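# Move one staple stick out of its box onto table

## Task

Remove a single stick of staples from the staple box and set it down on the table with its legs pointing downward, far enough away that it is clearly apart from both the box's tray and its sleeve.

## Robot and tools

Robot: two arms, left_arm and right_arm, each ending in a two-finger gripper. Calibrated bases in the scene frame: left_arm at (+0.040, +0.218, +0.025) m, quat_wxyz (+1.000, 0, 0, -0.019); right_arm at (+0.002, -0.236, +0.040) m, quat_wxyz (+1.000, 0, 0, +0.006). A camera stand sits behind the arms. Objects may get nudged occasionally by an outside push.

Scene frame: origin at table-top height, halfway between the nominal bases. +x points out over the table, +z up, and left_arm is on the +y side (arm names do not match image left/right). Reported hand positions (metres) and orientations (quat_wxyz) use this frame and may be off by a few centimetres. Gripper axes: fingers extend along its +z, open and close along its y. end_effector_position is the spot between the pads, roughly 1 cm short of the fingertips.

execute_actions(actions, cameras): actions is a list of actions; each action is a list of up to 15 rows, one row per 1/30 s step, and an action lasts 0.5 s (a short table repeats its final row). Every row holds 14 numbers in [-1, 1], always both arms: left_arm dx, dy, dz, rx, ry, rz, opening, then right_arm in the same order. The six pose numbers are an offset, not a pose: measured from that arm's Hand target as it stood when the action began, along that Hand target's own axes. All rows in one action count from that same start, and a following action starts afresh, so repeating an offset keeps moving. Scale: 1.0 equals 0.6 m or 180 degrees; rx, ry, rz form a single rotation vector. Opening is absolute: +1 fully open (0.094 m), -1 shut. An empty actions list returns state plus images and the scene number; otherwise images appear only when cameras names them (["all"] for every one).

move(target, speed, blend, opening_speed, grip_force, blocking, cameras): drives each gripper in a straight line. target is one 14-number row (same layout, scale and frame as above, offsets from the current Hand targets) or a list of up to 15 such rows, each counted from those same starting Hand targets, not from the row before. speed: m/s top path speed, 0.002 to 2.9, default 0.25 (rotation capped at twice that in rad/s); one value or one per row. blend: corner rounding in m for a list, 0 means stop at each row. opening_speed: how fast commanded openings change, per second on the -1..+1 scale, at least 0.2. grip_force: per-pad force cap in newtons, 10 to 50, one value or one per arm; it persists, and low values close slowly. blocking=false returns after about 0.5 s while the move continues. Paths do not avoid obstacles or the other arm; faster means more lag, overshoot and harder contacts. Moves are capped at 10 s. The result adds a "move:" line giving the ending (done, off_target, moving, held, fault) and any limits (limits=paced: pose clipped; limits=held: steps withheld). done means at rest within 10 mm and 2 degrees.

wait(seconds 0 to 10): lets time pass while arms hold their commands; a running move continues. stop: brakes a running move. zoom_image(camera, region): enlarges [x0, y0, x1, y1] pixels (at most 504 by 504) of the newest image from cam_head_left, cam_head_right, cam_left_wrist or cam_right_wrist. finished_scene(scene): ends the scene for good; make no further calls in that reply.

Result lines: end_effector_position and quaternion per arm; Hand target (the last commanded pose after clipping, the base for the next offsets); Tool commands (current gripper commands); grip_measured (finger opening on the -1..+1 scale; the last value in Joint positions is the opening in metres); Joint velocities, shown as "within noise" or dropped when still; Joint torques (include gravity, biased and noisy; joints 1 to 3 wrap at ±28 N m); step readings of position after action calls; MOTOR HOT above 75 °C and OVER-TEMPERATURE FAULT at 90 °C, after which that arm folds and stays idle.

Control behaviour: each step the commanded orientation is limited to 40 degrees from the measured one. Grippers often come to rest a few cm short because of friction and weight; sending zeros for all six pose numbers re-requests the Hand target, and if still short, send the remaining gap as an offset. A 0 in the opening slot is a real command, so resend the current opening to leave a gripper alone. An arm blocked by something keeps pushing; to release, command the target back past the gripper. Joint ranges (rad): waist -2.618 to 3.054, shoulder 0 to 3.142, elbow 0 to 3.142 (straight at 2.901), wrist pitch and wrist yaw ±1.571, wrist roll ±2.094.

Gripping: grip_measured tracks the command even after contact, so it will not reveal a stop; squeeze force rises roughly 1 N per 0.001 below the touch reading, then jumps to the force cap. Full force is about 50 to 64 N per pad. Close slowly on anything fragile. Release by commanding well above grip_measured.

Avoid: dropping the stick or releasing it while moving, fast impacts, hard pushes on the table or box, anything leaving the table, the two grippers or wrist cameras touching each other, one gripper closing on the other arm's fingers, strain on a wrist camera cable, passing the gripper close to its own base, and holding stretched or loaded poses long enough to overheat. Cameras: cam_head_left, cam_head_right (fixed bar, 504x504) and cam_left_wrist, cam_right_wrist (504x504, wrist images may lag during motion); calibration values are approximate.

Each tool is called after "Emit:" by a JSON object that holds its "api" and its "payload", one argument or row to a line.

## Session

Emit:
{"api": "execute_actions", "payload": {
  "actions": []
}}

Scene clock: 0.00 s.
left_arm: end_effector_position=(+0.4148, +0.0735, +0.1918) grip_measured=+1.000 end_effector_quat_wxyz=(+0.348, -0.013, +0.935, -0.070) | right_arm: end_effector_position=(+0.3679, -0.1105, +0.2613) grip_measured=+1.000 end_effector_quat_wxyz=(+0.420, +0.034, +0.896, +0.140)
Joint positions: left_arm=[-0.412 1.449 1.109 -0.521 -0.175 -0.413 0.094] | right_arm=[0.342 1.247 1.026 -0.434 0.056 0.403 0.094]
Joint velocities: within noise
Joint torques (N m): no reading
Heat: left arm: 28 °C; right arm: 29 °C.
Hand target: left_arm +0.4155, +0.0739, +0.1970; +0.354, -0.014, +0.932, -0.071 | right_arm +0.3673, -0.1112, +0.2651; +0.423, +0.034, +0.895, +0.140
Tool commands: left_gripper/opening=+1.0 right_gripper/opening=+1.0

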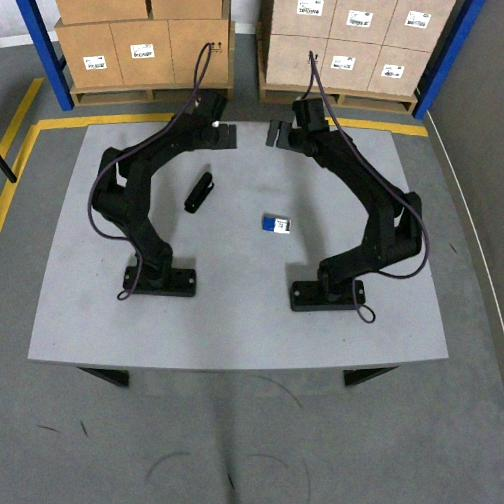

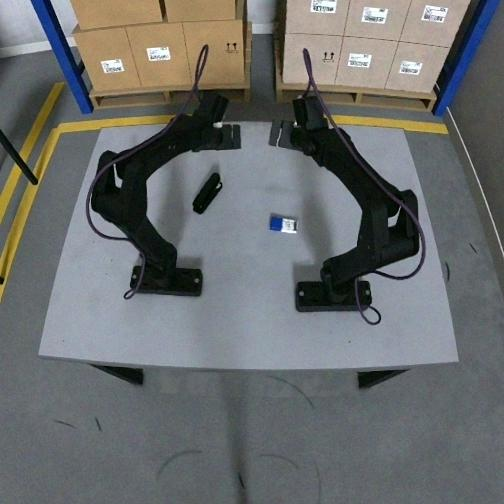

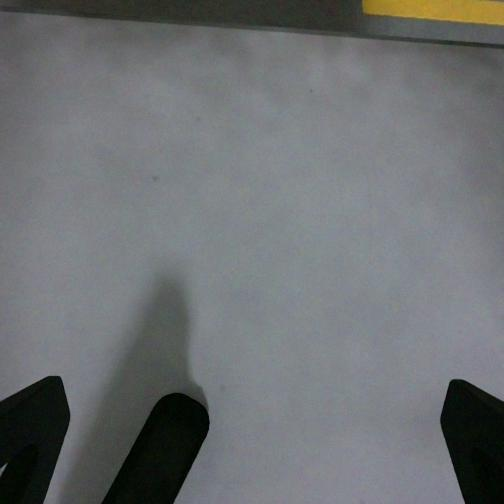

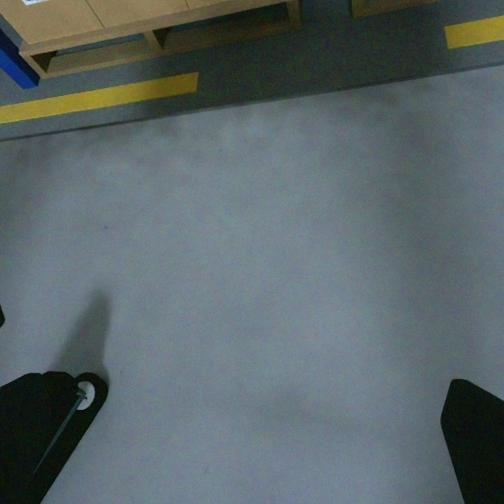

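Emit:
{"api": "zoom_image", "payload": {
  "camera": "cam_head_left",
  "region": [250, 200, 305, 250]
}}

Emit:
{"api": "zoom_image", "payload": {
  "camera": "cam_head_right",
  "region": [255, 200, 310, 250]
}}

Scaled by 9.164 from the camera's 504x504 image, which has a finer 720x720 frame.

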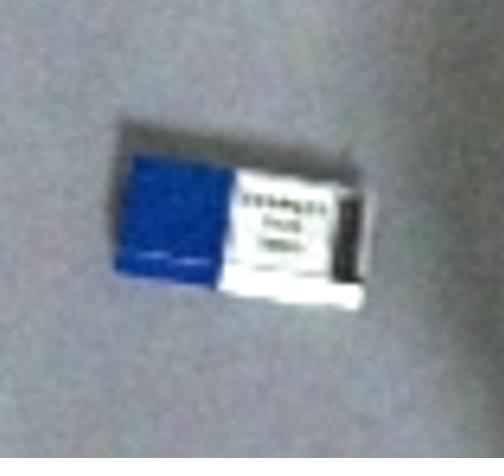

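Scaled by 9.164 from the camera's 504x504 image, which has a finer 720x720 frame.

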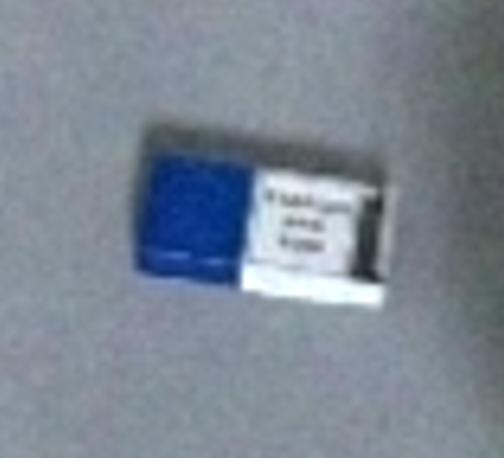

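Emit:
{"api": "move", "payload": {
  "target": [0,0,0,0,0,0,1,0.1327,-0.0398,-0.0023,0.0924,0.279,-0.0224,1],
  "cameras": ["cam_right_wrist","cam_head_left"]
}}

Scene clock: 5.67 s.
left_arm: end_effector_position=(+0.4148, +0.0735, +0.1918) grip_measured=+1.000 end_effector_quat_wxyz=(+0.348, -0.013, +0.935, -0.070) | right_arm: end_effector_position=(+0.3119, -0.1212, +0.1975) grip_measured=+1.000 end_effector_quat_wxyz=(+0.000, +0.001, +1.000, -0.002)
Joint positions: left_arm=[-0.412 1.449 1.109 -0.521 -0.175 -0.413 0.094] | right_arm=[0.342 1.804 1.692 -1.461 0.003 0.357 0.094]
Joint torques (N m): left_arm=[0.03 -6.56 6.45 1.18 -0.14 0.01] | right_arm=[-0.35 -7.97 8.65 -0.07 -0.01 -0.04]
Heat: left arm: 29 °C; right arm: 30 °C.
Hand target: left_arm +0.4155, +0.0739, +0.1970; +0.354, -0.014, +0.932, -0.071 | right_arm +0.3166, -0.1202, +0.1997; +0.000, +0.000, +1.000, +0.000
Off the commanded pose: left_arm 0.005 m, 1 deg | right_arm 0.005 m, 0 deg.
move: done
camera_calibration:
cam_right_wrist: T_world_to_cam=[[0.0181051, -0.999834, 0.00208706, -0.129581], [-0.905519, -0.0155122, 0.424023, 0.235202], [-0.42392, -0.00956686, -0.905649, 0.394839], [0, 0, 0, 1]] pos_world=[0.382706, -0.122133, 0.258125]
Images, in order (width x height): cam_head_left 504x504, cam_right_wrist 504x504.

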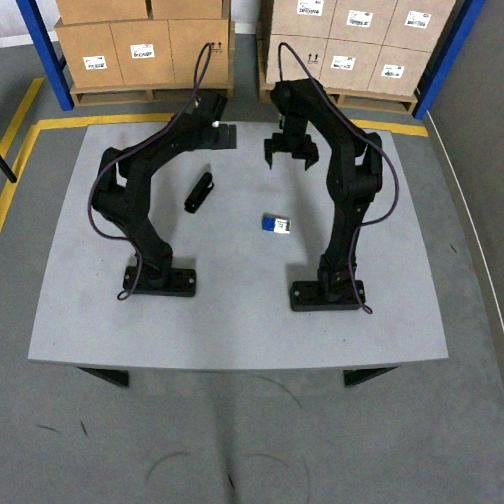

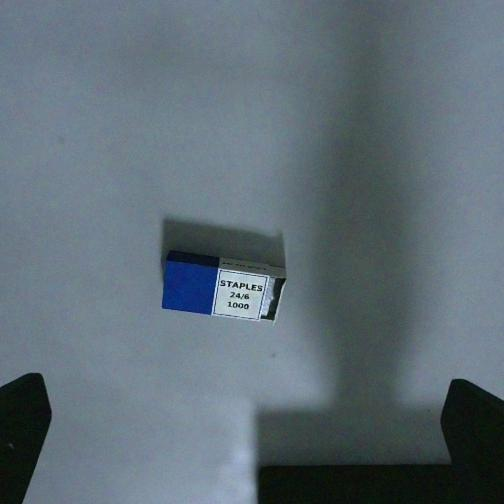

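Emit:
{"api": "zoom_image", "payload": {
  "camera": "cam_right_wrist",
  "region": [150, 210, 300, 340]
}}

Scaled by 3.360 from the camera's 504x504 image, which has a finer 720x720 frame.

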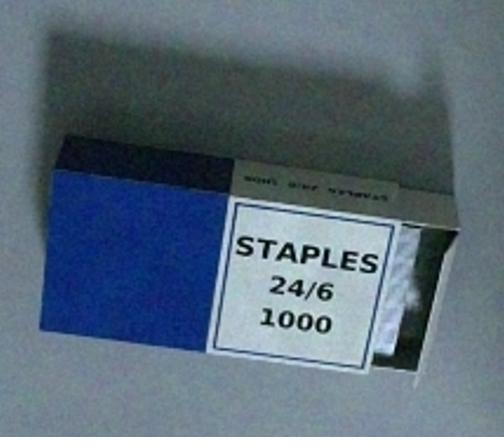

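Emit:
{"api": "move", "payload": {
  "target": [0,0,0,0,0,0,1,0.1477,-0.0997,0.1662,-0.1967,-0.2281,-0.4217,0.3],
  "cameras": ["cam_right_wrist","cam_head_left","cam_head_right"]
}}

Scene clock: 17.70 s.
left_arm: end_effector_position=(+0.4148, +0.0735, +0.1918) grip_measured=+1.000 end_effector_quat_wxyz=(+0.348, -0.013, +0.935, -0.070) | right_arm: end_effector_position=(+0.2281, -0.1824, +0.0977) grip_measured=+0.302 end_effector_quat_wxyz=(+0.313, -0.600, +0.688, +0.262)
Joint positions: left_arm=[-0.412 1.449 1.109 -0.521 -0.175 -0.413 0.094] | right_arm=[-0.385 1.586 0.774 -0.993 -0.815 -1.909 0.061]
Joint torques (N m): left_arm=[0.02 -6.56 6.46 1.19 -0.15 0.01] | right_arm=[-0.5 -4.63 5.26 -0.62 -0.61 -0.06]
Heat: left arm: 31 °C; right arm: 31 °C.
Hand target: left_arm +0.4155, +0.0739, +0.1970; +0.354, -0.014, +0.932, -0.071 | right_arm +0.2280, -0.1801, +0.1001; +0.320, -0.592, +0.687, +0.276
Off the commanded pose: left_arm 0.005 m, 1 deg | right_arm 0.003 m, 2 deg.
move: done
camera_calibration:
cam_right_wrist: T_world_to_cam=[[0.991417, -0.127245, 0.0300224, -0.254671], [-0.105415, -0.91385, -0.392129, -0.0660101], [0.0773323, 0.385599, -0.91942, 0.22751], [0, 0, 0, 1]] pos_world=[0.227933, -0.180457, 0.190939]
Images, in order (width x height): cam_head_left 504x504, cam_head_right 504x504, cam_right_wrist 504x504.

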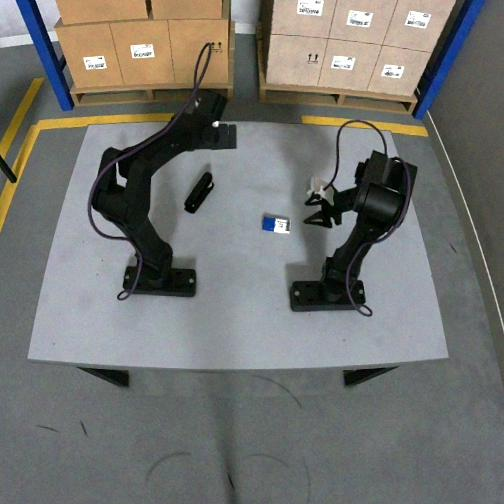

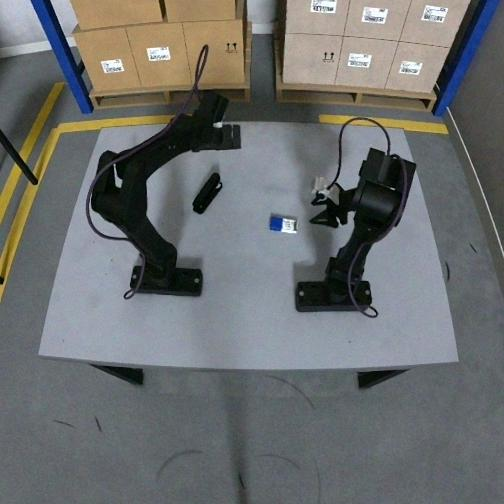

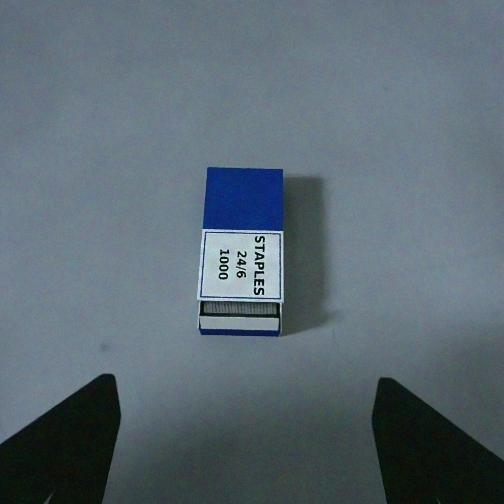

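Excellent view.

Emit:
{"api": "zoom_image", "payload": {
  "camera": "cam_right_wrist",
  "region": [180, 220, 310, 350]
}}

Emit:
{"api": "zoom_image", "payload": {
  "camera": "cam_head_right",
  "region": [260, 160, 360, 260]
}}

Scaled by 3.877 from the camera's 504x504 image, which has a finer 720x720 frame.

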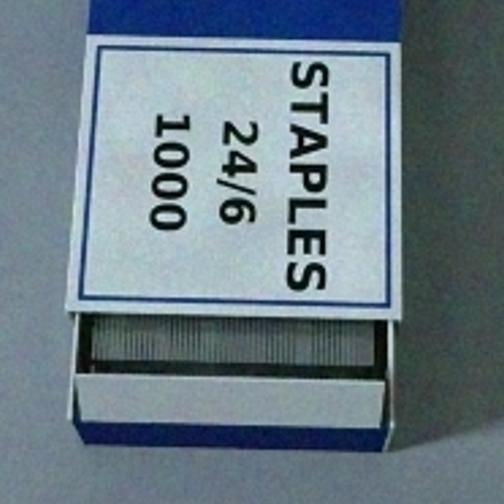

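Scaled by 5.040 from the camera's 504x504 image, which has a finer 720x720 frame.

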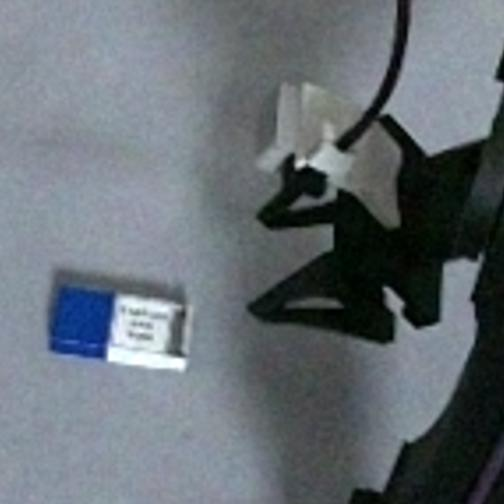

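Emit:
{"api": "move", "payload": {
  "target": [0.3048,-0.1728,-0.065,0.3624,0.0042,0.3989,0.3,0,0,0,0,0,0,0.3],
  "cameras": ["cam_left_wrist","cam_head_left","cam_head_right"]
}}

Scene clock: 25.90 s.
left_arm: end_effector_position=(+0.2516, -0.0327, +0.1170) grip_measured=+0.303 end_effector_quat_wxyz=(+0.277, +0.684, +0.600, -0.308) | right_arm: end_effector_position=(+0.2281, -0.1824, +0.0978) grip_measured=+0.302 end_effector_quat_wxyz=(+0.313, -0.601, +0.687, +0.262)
Joint positions: left_arm=[-0.438 1.495 0.822 -0.515 0.784 1.065 0.061] | right_arm=[-0.385 1.586 0.774 -0.993 -0.816 -1.91 0.061]
Joint torques (N m): left_arm=[-0.49 -4.1 6.82 0.55 0.73 0.08] | right_arm=[-0.51 -4.63 5.24 -0.62 -0.6 -0.05]
Heat: left arm: 31 °C; right arm: 31 °C.
Hand target: left_arm +0.2502, -0.0379, +0.1201; +0.275, +0.686, +0.592, -0.320 | right_arm +0.2280, -0.1800, +0.1002; +0.320, -0.592, +0.687, +0.276
Off the commanded pose: left_arm 0.006 m, 2 deg | right_arm 0.003 m, 2 deg.
move: done
camera_calibration:
cam_left_wrist: T_world_to_cam=[[-0.998151, 0.0605968, -0.00483355, 0.253227], [0.0563757, 0.893005, -0.446501, 0.109319], [-0.0227401, -0.445948, -0.89477, 0.187766], [0, 0, 0, 1]] pos_world=[0.250865, -0.0292338, 0.218042]
Images, in order (width x height): cam_head_left 504x504, cam_head_right 504x504, cam_left_wrist 504x504.

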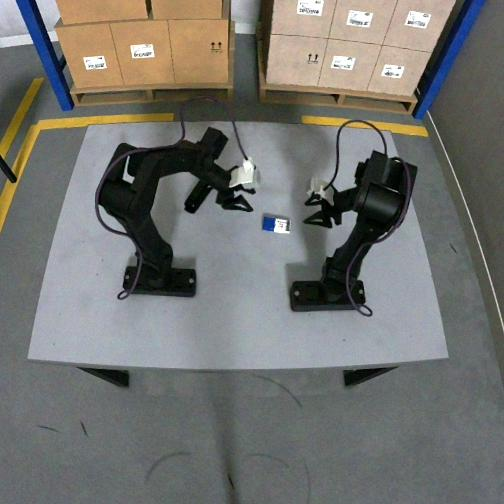

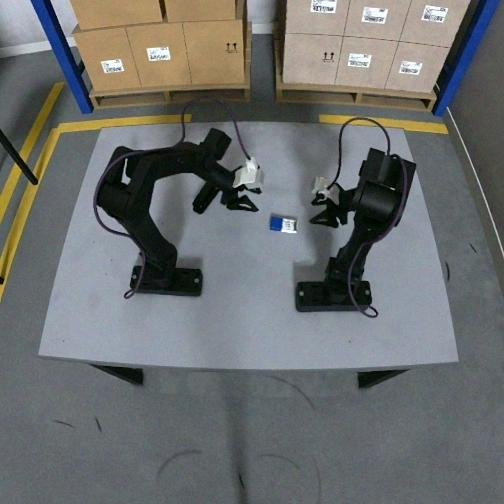

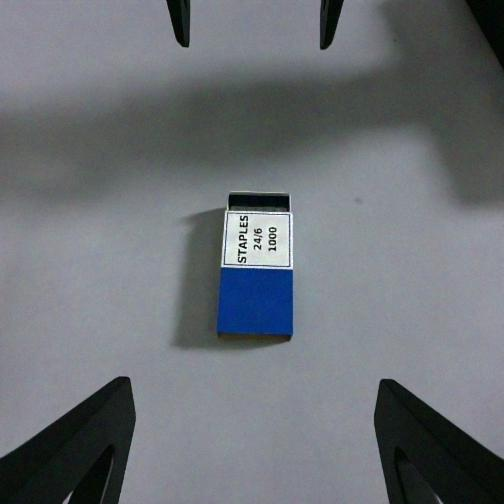

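Emit:
{"api": "move", "payload": {
  "target": [0.0415,0.0053,0.1632,0,0,0,0.5,0,0,0,0,0,0,0.5],
  "speed": 0.12,
  "cameras": ["cam_left_wrist","cam_right_wrist","cam_head_right"]
}}

Scene clock: 29.20 s.
left_arm: end_effector_position=(+0.2501, -0.0972, +0.0463) grip_measured=+0.497 end_effector_quat_wxyz=(+0.286, +0.687, +0.589, -0.315) | right_arm: end_effector_position=(+0.2281, -0.1824, +0.0978) grip_measured=+0.498 end_effector_quat_wxyz=(+0.313, -0.601, +0.687, +0.262)
Joint positions: left_arm=[-0.63 1.78 0.743 0.025 0.719 0.841 0.07] | right_arm=[-0.385 1.586 0.774 -0.993 -0.816 -1.91 0.07]
Joint torques (N m): left_arm=[-0.44 -5.7 3.69 1.01 0.44 -0.05] | right_arm=[-0.51 -4.63 5.23 -0.61 -0.61 -0.06]
Heat: left arm: 31 °C; right arm: 31 °C.
Hand target: left_arm +0.2446, -0.0967, +0.0381; +0.275, +0.686, +0.592, -0.320 | right_arm +0.2280, -0.1801, +0.1002; +0.320, -0.592, +0.687, +0.276
Off the commanded pose: left_arm 0.010 m, 1 deg | right_arm 0.003 m, 2 deg.
move: done
camera_calibration:
cam_left_wrist: T_world_to_cam=[[-0.996905, 0.0770962, -0.0153551, 0.257079], [0.0752782, 0.87999, -0.468988, 0.130465], [-0.0226449, -0.468693, -0.883071, 0.0929393], [0, 0, 0, 1]] pos_world=[0.248566, -0.0910674, 0.147206]
cam_right_wrist: T_world_to_cam=[[0.991455, -0.126872, 0.030346, -0.254665], [-0.104911, -0.91373, -0.392544, -0.0658914], [0.0775308, 0.386006, -0.919233, 0.227556], [0, 0, 0, 1]] pos_world=[0.227933, -0.180355, 0.19104]
Images, in order (width x height): cam_head_right 504x504, cam_left_wrist 504x504, cam_right_wrist 504x504.

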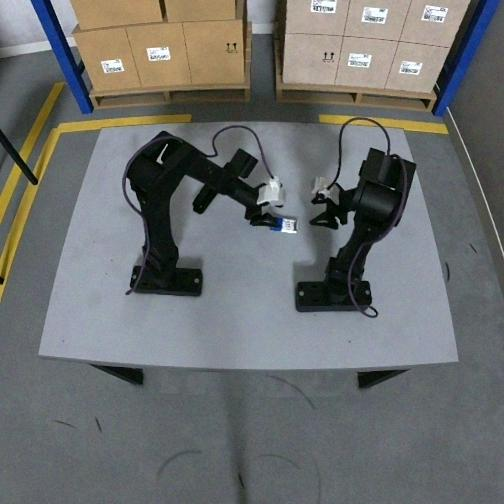

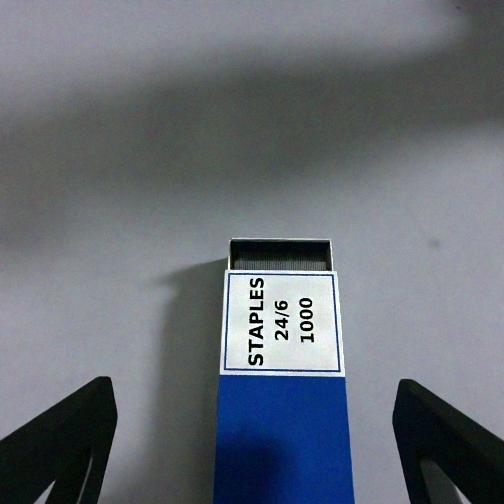

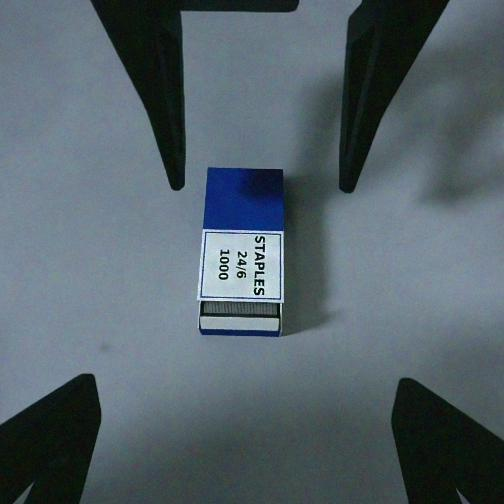

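Emit:
{"api": "move", "payload": {
  "target": [0.0362,-0.0125,0.0242,0,0,0,0.5,0,0,0,0,0,0,0.5],
  "speed": 0.06,
  "cameras": ["cam_left_wrist","cam_right_wrist","cam_head_right"]
}}

Scene clock: 31.83 s.
left_arm: end_effector_position=(+0.2449, -0.0925, +0.0202) grip_measured=+0.497 end_effector_quat_wxyz=(+0.287, +0.685, +0.591, -0.314) | right_arm: end_effector_position=(+0.2281, -0.1824, +0.0978) grip_measured=+0.498 end_effector_quat_wxyz=(+0.313, -0.601, +0.687, +0.262)
Joint positions: left_arm=[-0.63 1.849 0.679 0.162 0.716 0.836 0.07] | right_arm=[-0.385 1.586 0.774 -0.993 -0.816 -1.91 0.07]
Joint torques (N m): left_arm=[-0.8 -5.63 3.3 1.04 0.44 -0.05] | right_arm=[-0.49 -4.63 5.26 -0.62 -0.62 -0.06]
Heat: left arm: 31 °C; right arm: 31 °C.
Hand target: left_arm +0.2376, -0.0928, +0.0122; +0.275, +0.686, +0.592, -0.320 | right_arm +0.2280, -0.1801, +0.1002; +0.320, -0.592, +0.687, +0.276
Off the commanded pose: left_arm 0.011 m, 2 deg | right_arm 0.003 m, 2 deg.
move: off_target (left_arm)
camera_calibration:
cam_left_wrist: T_world_to_cam=[[-0.997267, 0.0721599, -0.0158341, 0.25085], [0.0711494, 0.880432, -0.468803, 0.115588], [-0.0198879, -0.468649, -0.883161, 0.0712736], [0, 0, 0, 1]] pos_world=[0.243358, -0.0864666, 0.121106]
cam_right_wrist: T_world_to_cam=[[0.991455, -0.126872, 0.030346, -0.254665], [-0.104911, -0.91373, -0.392544, -0.0658914], [0.0775308, 0.386006, -0.919233, 0.227556], [0, 0, 0, 1]] pos_world=[0.227933, -0.180355, 0.19104]
Images, in order (width x height): cam_head_right 504x504, cam_left_wrist 504x504, cam_right_wrist 504x504.

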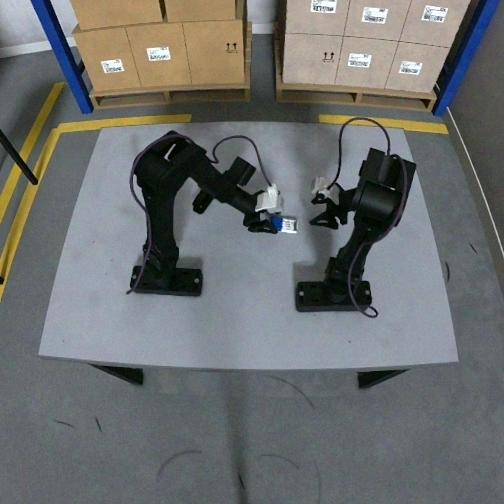

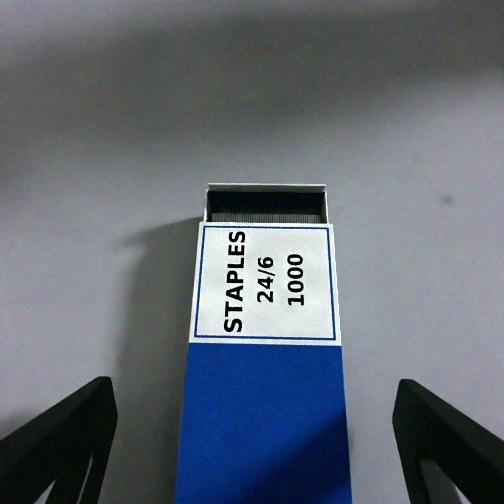

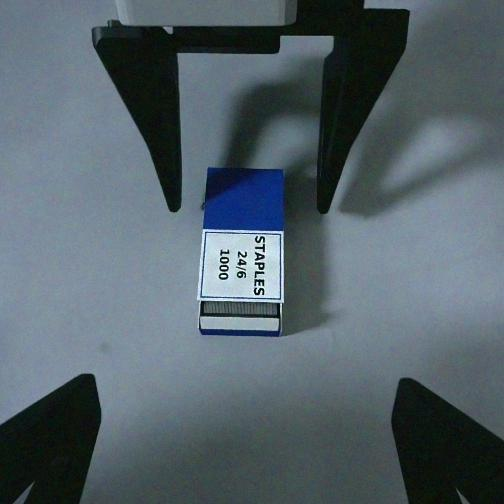

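Emit:
{"api": "move", "payload": {
  "target": [
    [0.006,-0.0033,0.0057,0,0,0,0.5,0,0,0,0,0,0,0.5],
    [0.006,-0.0033,0.0057,0,0,0,-0.45,0,0,0,0,0,0,0.5]
  ],
  "speed": 0.05,
  "opening_speed": 0.5,
  "cameras": ["cam_left_wrist","cam_right_wrist"]
}}

Scene clock: 35.90 s.
left_arm: end_effector_position=(+0.2433, -0.0932, +0.0163) grip_measured=-0.193 end_effector_quat_wxyz=(+0.289, +0.685, +0.590, -0.314) | right_arm: end_effector_position=(+0.2281, -0.1824, +0.0977) grip_measured=+0.498 end_effector_quat_wxyz=(+0.313, -0.601, +0.687, +0.262)
Joint positions: left_arm=[-0.635 1.862 0.668 0.193 0.715 0.83 0.038] | right_arm=[-0.385 1.587 0.774 -0.993 -0.816 -1.91 0.07]
Joint torques (N m): left_arm=[-0.76 -5.52 3.15 1.03 0.43 -0.05] | right_arm=[-0.5 -4.63 5.24 -0.62 -0.6 -0.05]
Heat: left arm: 30 °C; right arm: 31 °C.
Hand target: left_arm +0.2356, -0.0927, +0.0072; +0.275, +0.686, +0.592, -0.320 | right_arm +0.2280, -0.1800, +0.1001; +0.320, -0.592, +0.687, +0.276
Off the commanded pose: left_arm 0.012 m, 2 deg | right_arm 0.003 m, 2 deg.
move: off_target (left_arm); target 2's new opening was sent with left_arm's hand 0.012 m and 2 deg from that target
camera_calibration:
cam_left_wrist: T_world_to_cam=[[-0.9972, 0.0725465, -0.0181413, 0.249204], [0.0725225, 0.879038, -0.471203, 0.114068], [-0.0182373, -0.4712, -0.881838, 0.066829], [0, 0, 0, 1]] pos_world=[0.241453, -0.0868588, 0.117202]
cam_right_wrist: T_world_to_cam=[[0.991474, -0.126821, 0.0299245, -0.254575], [-0.105023, -0.913697, -0.392592, -0.0658896], [0.0771309, 0.386102, -0.919226, 0.227571], [0, 0, 0, 1]] pos_world=[0.227932, -0.180354, 0.19094]
Images, in order (width x height): cam_left_wrist 504x504, cam_right_wrist 504x504.

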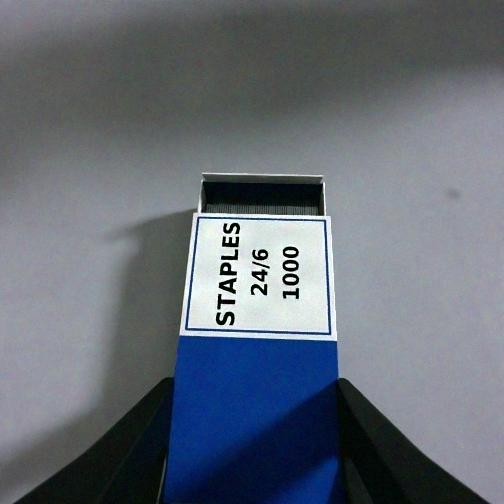

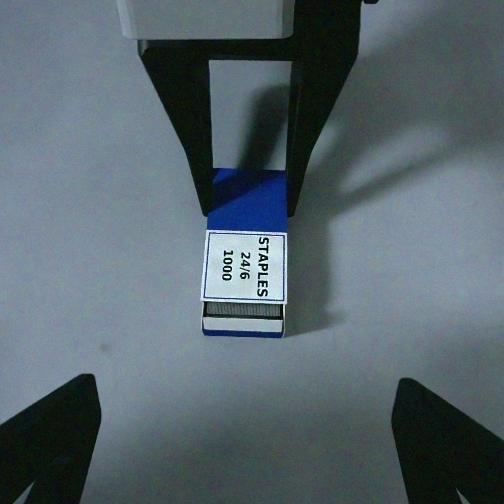

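Emit:
{"api": "move", "payload": {
  "target": [0,0,0,0,0,0,-0.45,0.0453,0.0047,0.1085,0,0,0,0.5],
  "speed": 0.1,
  "cameras": ["cam_left_wrist","cam_right_wrist","cam_head_left","cam_head_right"]
}}

Scene clock: 39.53 s.
left_arm: end_effector_position=(+0.2433, -0.0932, +0.0163) grip_measured=-0.193 end_effector_quat_wxyz=(+0.289, +0.685, +0.590, -0.314) | right_arm: end_effector_position=(+0.2360, -0.1538, +0.0390) grip_measured=+0.498 end_effector_quat_wxyz=(+0.317, -0.599, +0.688, +0.259)
Joint positions: left_arm=[-0.635 1.862 0.668 0.193 0.715 0.83 0.038] | right_arm=[-0.251 1.717 0.617 -0.551 -0.841 -1.708 0.07]
Joint torques (N m): left_arm=[-0.75 -5.52 3.17 1.03 0.43 -0.05] | right_arm=[0.59 -5.39 2.39 -0.01 -0.64 0.1]
Heat: left arm: 30 °C; right arm: 31 °C.
Hand target: left_arm +0.2356, -0.0927, +0.0072; +0.275, +0.686, +0.592, -0.320 | right_arm +0.2299, -0.1477, +0.0374; +0.320, -0.592, +0.687, +0.276
Off the commanded pose: left_arm 0.012 m, 2 deg | right_arm 0.009 m, 2 deg.
move: off_target (left_arm)
camera_calibration:
cam_left_wrist: T_world_to_cam=[[-0.9972, 0.0725465, -0.0181413, 0.249204], [0.0725225, 0.879038, -0.471203, 0.114068], [-0.0182373, -0.4712, -0.881838, 0.066829], [0, 0, 0, 1]] pos_world=[0.241453, -0.0868588, 0.117202]
cam_right_wrist: T_world_to_cam=[[0.99051, -0.132519, 0.0364472, -0.257903], [-0.10757, -0.912551, -0.394563, -0.0612815], [0.0855469, 0.386898, -0.918146, 0.160137], [0, 0, 0, 1]] pos_world=[0.235164, -0.152056, 0.132249]

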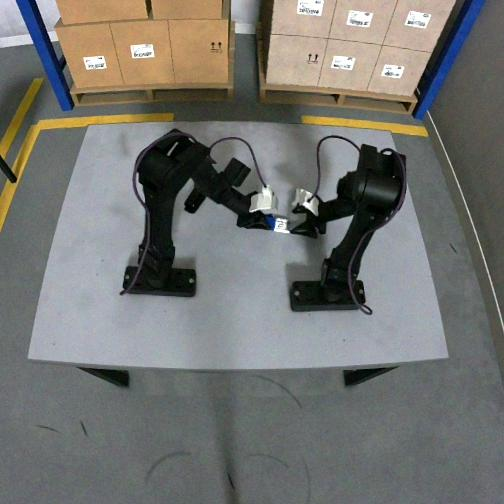

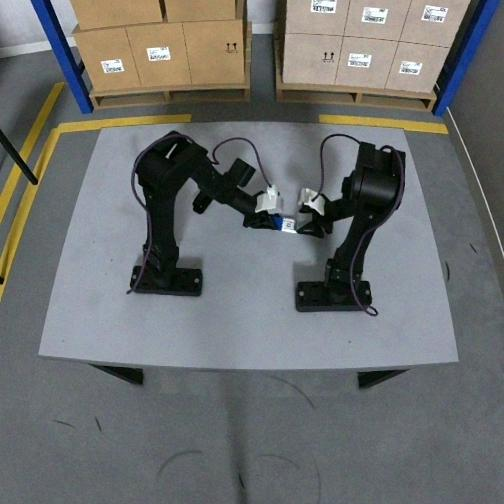

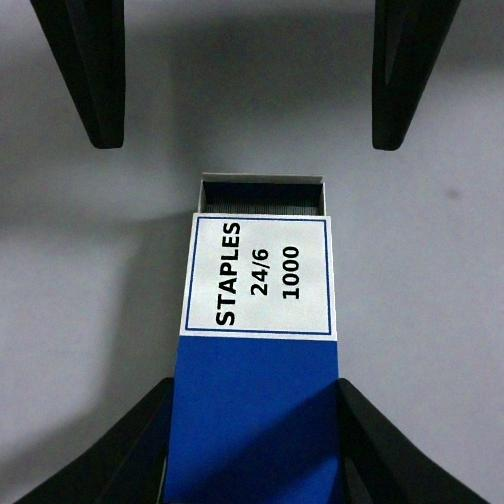

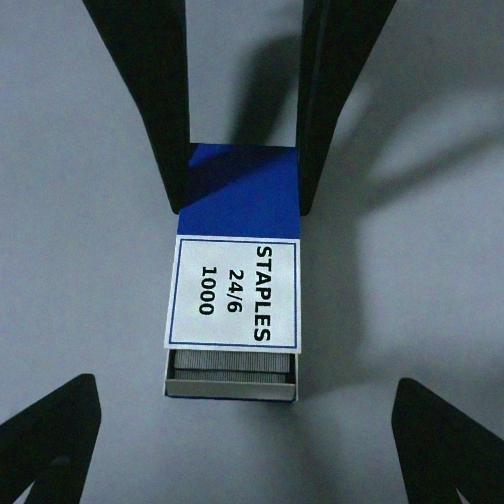

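Emit:
{"api": "move", "payload": {
  "target": [0,0,0,0,0,0,-0.45,0.0158,0.0123,0.033,0,0,0,0.5],
  "speed": 0.06,
  "cameras": ["cam_left_wrist","cam_right_wrist"]
}}

Scene clock: 42.10 s.
left_arm: end_effector_position=(+0.2433, -0.0932, +0.0163) grip_measured=-0.193 end_effector_quat_wxyz=(+0.289, +0.685, +0.590, -0.314) | right_arm: end_effector_position=(+0.2302, -0.1434, +0.0188) grip_measured=+0.498 end_effector_quat_wxyz=(+0.318, -0.599, +0.688, +0.259)
Joint positions: left_arm=[-0.635 1.862 0.668 0.193 0.715 0.83 0.038] | right_arm=[-0.21 1.763 0.545 -0.384 -0.844 -1.645 0.07]
Joint torques (N m): left_arm=[-0.76 -5.52 3.14 1.03 0.43 -0.05] | right_arm=[0.5 -5.08 2.17 0.1 -0.65 0.08]
Heat: left arm: 30 °C; right arm: 31 °C.
Hand target: left_arm +0.2356, -0.0927, +0.0072; +0.275, +0.686, +0.592, -0.320 | right_arm +0.2239, -0.1376, +0.0174; +0.320, -0.592, +0.687, +0.276
Off the commanded pose: left_arm 0.012 m, 2 deg | right_arm 0.009 m, 2 deg.
move: off_target (left_arm)
camera_calibration:
cam_left_wrist: T_world_to_cam=[[-0.9972, 0.0725465, -0.0181413, 0.249204], [0.0725225, 0.879038, -0.471203, 0.114068], [-0.0182373, -0.4712, -0.881838, 0.066829], [0, 0, 0, 1]] pos_world=[0.241453, -0.0868588, 0.117202]
cam_right_wrist: T_world_to_cam=[[0.990353, -0.133242, 0.0380385, -0.250083], [-0.107568, -0.912318, -0.395102, -0.0602202], [0.0873476, 0.387199, -0.917849, 0.137639], [0, 0, 0, 1]] pos_world=[0.22917, -0.141555, 0.112052]
Images, in order (width x height): cam_left_wrist 504x504, cam_right_wrist 504x504.

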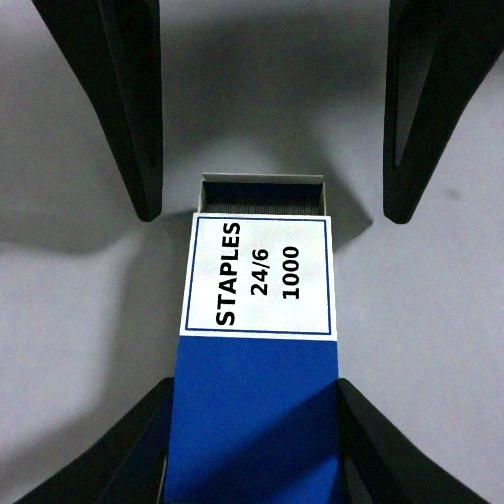

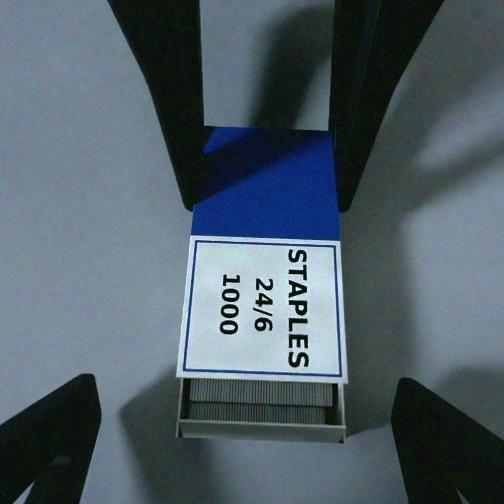

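Emit:
{"api": "move", "payload": {
  "target": [
    [0,0,0,0,0,0,-0.45,0.0098,-0.0078,-0.0012,0,0,0,0.5],
    [0,0,0,0,0,0,-0.45,0.0098,-0.0078,-0.0012,0,0,0,0.0]
  ],
  "speed": 0.06,
  "opening_speed": 0.6,
  "cameras": ["cam_left_wrist","cam_right_wrist"]
}}

Scene clock: 45.20 s.
left_arm: end_effector_position=(+0.2433, -0.0932, +0.0162) grip_measured=-0.193 end_effector_quat_wxyz=(+0.289, +0.685, +0.590, -0.314) | right_arm: end_effector_position=(+0.2278, -0.1425, +0.0152) grip_measured=+0.002 end_effector_quat_wxyz=(+0.319, -0.597, +0.685, +0.269)
Joint positions: left_arm=[-0.635 1.862 0.668 0.193 0.714 0.83 0.038] | right_arm=[-0.217 1.795 0.545 -0.379 -0.86 -1.664 0.047]
Joint torques (N m): left_arm=[-0.76 -5.52 3.15 1.03 0.43 -0.04] | right_arm=[-0.57 -4.77 3.7 -0.07 -0.49 -0.01]
Heat: left arm: 30 °C; right arm: 31 °C.
Hand target: left_arm +0.2356, -0.0927, +0.0072; +0.275, +0.686, +0.592, -0.320 | right_arm +0.2278, -0.1425, +0.0134; +0.320, -0.592, +0.687, +0.276
Off the commanded pose: left_arm 0.012 m, 2 deg | right_arm 0.002 m, 1 deg.
move: off_target (left_arm)
camera_calibration:
cam_left_wrist: T_world_to_cam=[[-0.997205, 0.072411, -0.0183897, 0.24932], [0.0725244, 0.879154, -0.470987, 0.113998], [-0.0179372, -0.471005, -0.881948, 0.0667001], [0, 0, 0, 1]] pos_world=[0.241552, -0.0868594, 0.117103]
cam_right_wrist: T_world_to_cam=[[0.991239, -0.129302, 0.0269339, -0.246973], [-0.106917, -0.905278, -0.411145, -0.0599655], [0.0775443, 0.404663, -0.911172, 0.138808], [0, 0, 0, 1]] pos_world=[0.227634, -0.14239, 0.108476]
Images, in order (width x height): cam_left_wrist 504x504, cam_right_wrist 504x504.

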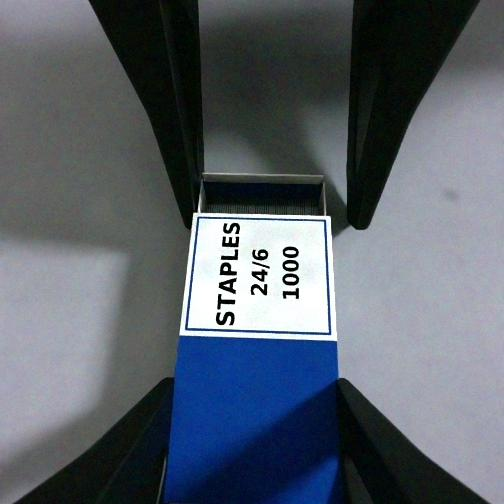

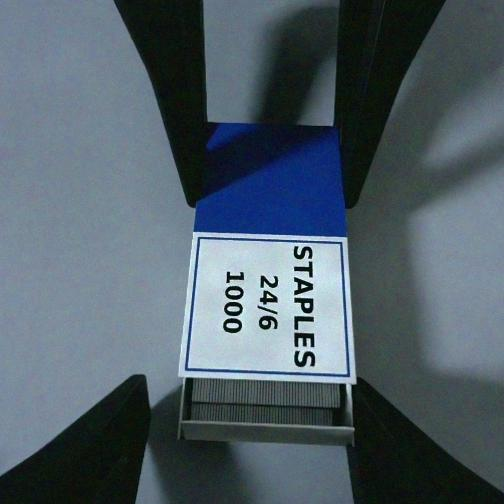

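Emit:
{"api": "move", "payload": {
  "target": [0,0,0,0,0,0,-0.45,0.0085,-0.0121,-0.0102,0,0,0,0.3],
  "speed": 0.06,
  "cameras": ["cam_left_wrist","cam_right_wrist"]
}}

Scene clock: 46.77 s.
left_arm: end_effector_position=(+0.2433, -0.0932, +0.0162) grip_measured=-0.193 end_effector_quat_wxyz=(+0.289, +0.685, +0.590, -0.314) | right_arm: end_effector_position=(+0.2336, -0.1500, +0.0152) grip_measured=+0.298 end_effector_quat_wxyz=(+0.325, -0.595, +0.684, +0.269)
Joint positions: left_arm=[-0.635 1.862 0.668 0.193 0.714 0.83 0.038] | right_arm=[-0.251 1.824 0.579 -0.414 -0.867 -1.712 0.061]
Joint torques (N m): left_arm=[-0.76 -5.52 3.15 1.03 0.43 -0.04] | right_arm=[-0.62 -5 4.56 -0.34 -0.4 -0.04]
Heat: left arm: 30 °C; right arm: 31 °C.
Hand target: left_arm +0.2356, -0.0927, +0.0072; +0.275, +0.686, +0.592, -0.320 | right_arm +0.2339, -0.1515, +0.0134; +0.320, -0.592, +0.687, +0.276
Off the commanded pose: left_arm 0.012 m, 2 deg | right_arm 0.002 m, 1 deg.
move: off_target (left_arm)
camera_calibration:
cam_left_wrist: T_world_to_cam=[[-0.997205, 0.072411, -0.0183897, 0.24932], [0.0725244, 0.879154, -0.470987, 0.113998], [-0.0179372, -0.471005, -0.881948, 0.0667001], [0, 0, 0, 1]] pos_world=[0.241552, -0.0868594, 0.117103]
cam_right_wrist: T_world_to_cam=[[0.990632, -0.132555, 0.0328335, -0.254116], [-0.10677, -0.901704, -0.418964, -0.0655496], [0.085142, 0.411533, -0.907409, 0.140638], [0, 0, 0, 1]] pos_world=[0.232762, -0.150668, 0.108497]
Images, in order (width x height): cam_left_wrist 504x504, cam_right_wrist 504x504.

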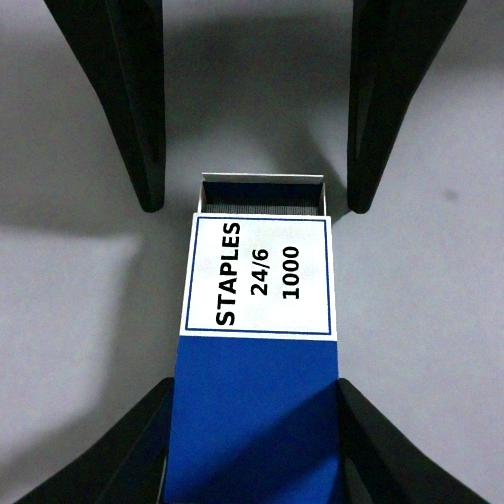

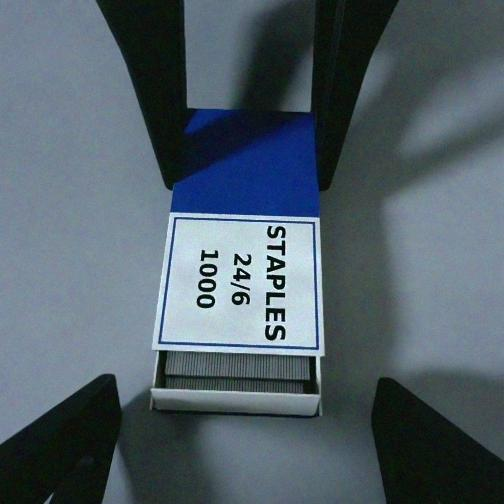

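Emit:
{"api": "move", "payload": {
  "target": [0,0,0,0,0,0,-0.45,0,0,0,0,0,0,-0.45],
  "opening_speed": 0.5,
  "cameras": ["cam_left_wrist","cam_right_wrist"]
}}

Scene clock: 49.20 s.
left_arm: end_effector_position=(+0.2439, -0.0933, +0.0163) grip_measured=-0.193 end_effector_quat_wxyz=(+0.290, +0.685, +0.590, -0.313) | right_arm: end_effector_position=(+0.2328, -0.1499, +0.0152) grip_measured=-0.248 end_effector_quat_wxyz=(+0.324, -0.595, +0.684, +0.270)
Joint positions: left_arm=[-0.635 1.862 0.668 0.196 0.712 0.829 0.038] | right_arm=[-0.251 1.824 0.579 -0.419 -0.866 -1.714 0.035]
Joint torques (N m): left_arm=[-0.76 -5.52 3.15 1.01 0.45 -0.04] | right_arm=[-0.61 -4.96 4.57 -0.3 -0.39 -0.04]
Heat: left arm: 31 °C; right arm: 31 °C.
Hand target: left_arm +0.2356, -0.0928, +0.0072; +0.275, +0.686, +0.592, -0.320 | right_arm +0.2339, -0.1515, +0.0134; +0.320, -0.592, +0.687, +0.276
Off the commanded pose: left_arm 0.012 m, 2 deg | right_arm 0.003 m, 1 deg.
move: off_target (left_arm)
camera_calibration:
cam_left_wrist: T_world_to_cam=[[-0.997271, 0.070911, -0.0205499, 0.249758], [0.0722208, 0.879225, -0.470901, 0.114181], [-0.0153241, -0.4711, -0.881947, 0.0661066], [0, 0, 0, 1]] pos_world=[0.241843, -0.0869588, 0.117203]
cam_right_wrist: T_world_to_cam=[[0.990918, -0.130989, 0.0303799, -0.253158], [-0.106384, -0.901882, -0.418677, -0.0657033], [0.0822412, 0.411643, -0.907627, 0.141261], [0, 0, 0, 1]] pos_world=[0.232251, -0.150567, 0.108395]
Images, in order (width x height): cam_left_wrist 504x504, cam_right_wrist 504x504.

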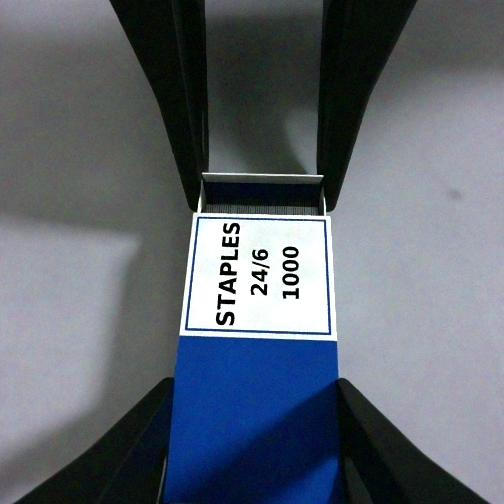

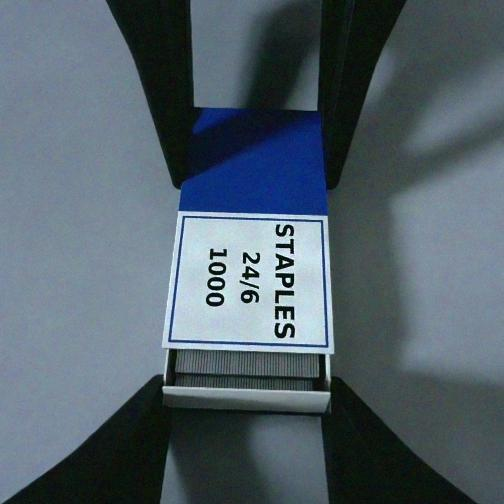

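Emit:
{"api": "move", "payload": {
  "target": [0,0,0,0,0,0,-0.45,0.045,-0.002,-0.0537,0,0,0,-0.45],
  "speed": 0.06,
  "cameras": ["cam_left_wrist","cam_right_wrist"]
}}

Scene clock: 51.30 s.
left_arm: end_effector_position=(+0.2369, -0.1109, +0.0296) grip_measured=-0.195 end_effector_quat_wxyz=(+0.309, +0.683, +0.568, -0.338) | right_arm: end_effector_position=(+0.2228, -0.1717, +0.0275) grip_measured=-0.248 end_effector_quat_wxyz=(+0.345, -0.578, +0.673, +0.305)
Joint positions: left_arm=[-0.669 1.862 0.669 0.27 0.756 0.783 0.038] | right_arm=[-0.403 1.893 0.655 -0.677 -0.913 -1.98 0.035]
Joint torques (N m): left_arm=[1.68 -5.91 2.82 0.41 -0.04 0.43] | right_arm=[-3.6 -5.55 5.7 -0.48 0.46 -0.07]
Heat: left arm: 30 °C; right arm: 31 °C.
Hand target: left_arm +0.2355, -0.0927, +0.0072; +0.275, +0.686, +0.592, -0.320 | right_arm +0.2288, -0.1932, +0.0134; +0.320, -0.592, +0.687, +0.276
Off the commanded pose: left_arm 0.029 m, 5 deg | right_arm 0.026 m, 5 deg.
move: off_target (left_arm, right_arm)
camera_calibration:
cam_left_wrist: T_world_to_cam=[[-0.994651, 0.100035, -0.0257246, 0.247118], [0.0983305, 0.840822, -0.532306, 0.127827], [-0.0316191, -0.531988, -0.846161, 0.0654559], [0, 0, 0, 1]] pos_world=[0.235296, -0.0973786, 0.129786]
cam_right_wrist: T_world_to_cam=[[0.991311, -0.131509, 0.00297836, -0.245889], [-0.112678, -0.860609, -0.496644, -0.0706526], [0.0678762, 0.491993, -0.867949, 0.178137], [0, 0, 0, 1]] pos_world=[0.2237, -0.180783, 0.120257]
Images, in order (width x height): cam_left_wrist 504x504, cam_right_wrist 504x504.

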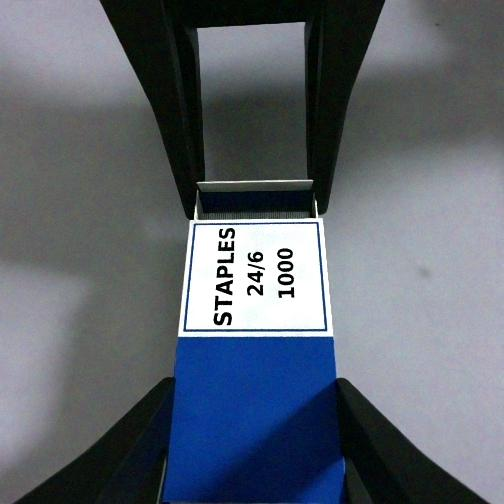

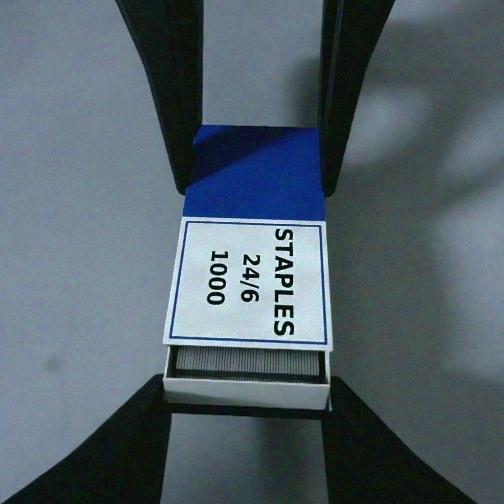

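Emit:
{"api": "move", "payload": {
  "target": [0.0278,-0.0017,-0.0203,0,0,0,-0.45,0.0225,-0.0007,-0.014,0,0,0,-0.45],
  "speed": 0.05,
  "cameras": ["cam_left_wrist","cam_right_wrist"]
}}

Scene clock: 53.83 s.
left_arm: end_effector_position=(+0.2330, -0.1111, +0.0349) grip_measured=-0.195 end_effector_quat_wxyz=(+0.320, +0.685, +0.550, -0.355) | right_arm: end_effector_position=(+0.2182, -0.1737, +0.0332) grip_measured=-0.249 end_effector_quat_wxyz=(+0.358, -0.565, +0.668, +0.327)
Joint positions: left_arm=[-0.658 1.862 0.654 0.304 0.808 0.8 0.038] | right_arm=[-0.444 1.93 0.676 -0.763 -0.944 -2.065 0.035]
Joint torques (N m): left_arm=[4.9 -6.65 0.68 0.05 -0.26 0.85] | right_arm=[-5.38 -5.83 6.54 -0.37 0.98 0.03]
Heat: left arm: 30 °C; right arm: 31 °C.
Hand target: left_arm +0.2375, -0.0728, +0.0023; +0.275, +0.686, +0.592, -0.320 | right_arm +0.2270, -0.2083, +0.0085; +0.320, -0.592, +0.687, +0.276
Off the commanded pose: left_arm 0.051 m, 8 deg | right_arm 0.043 m, 8 deg.
move: off_target (left_arm, right_arm)
camera_calibration:
cam_left_wrist: T_world_to_cam=[[-0.99117, 0.12857, -0.0324378, 0.246009], [0.124026, 0.812387, -0.569776, 0.123311], [-0.046904, -0.568768, -0.821159, 0.0682769], [0, 0, 0, 1]] pos_world=[0.231746, -0.0929723, 0.134306]
cam_right_wrist: T_world_to_cam=[[0.990501, -0.136538, -0.0163142, -0.24164], [-0.123319, -0.829525, -0.544685, -0.0606988], [0.0608371, 0.541522, -0.838482, 0.193657], [0, 0, 0, 1]] pos_world=[0.220078, -0.188214, 0.125374]
Images, in order (width x height): cam_left_wrist 504x504, cam_right_wrist 504x504.

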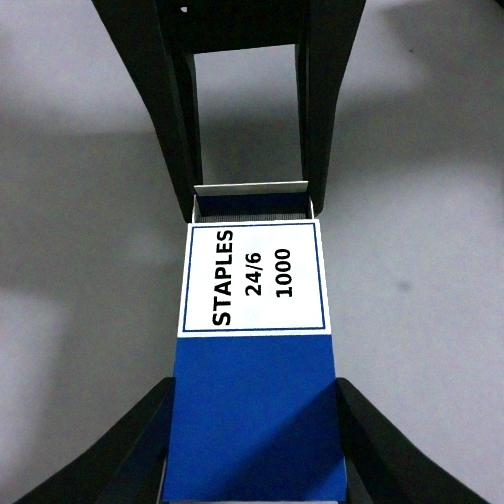

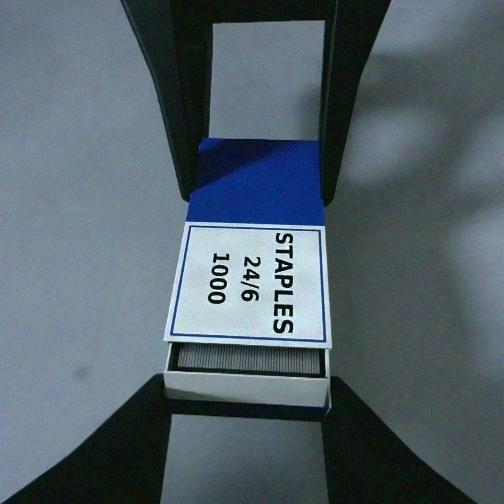

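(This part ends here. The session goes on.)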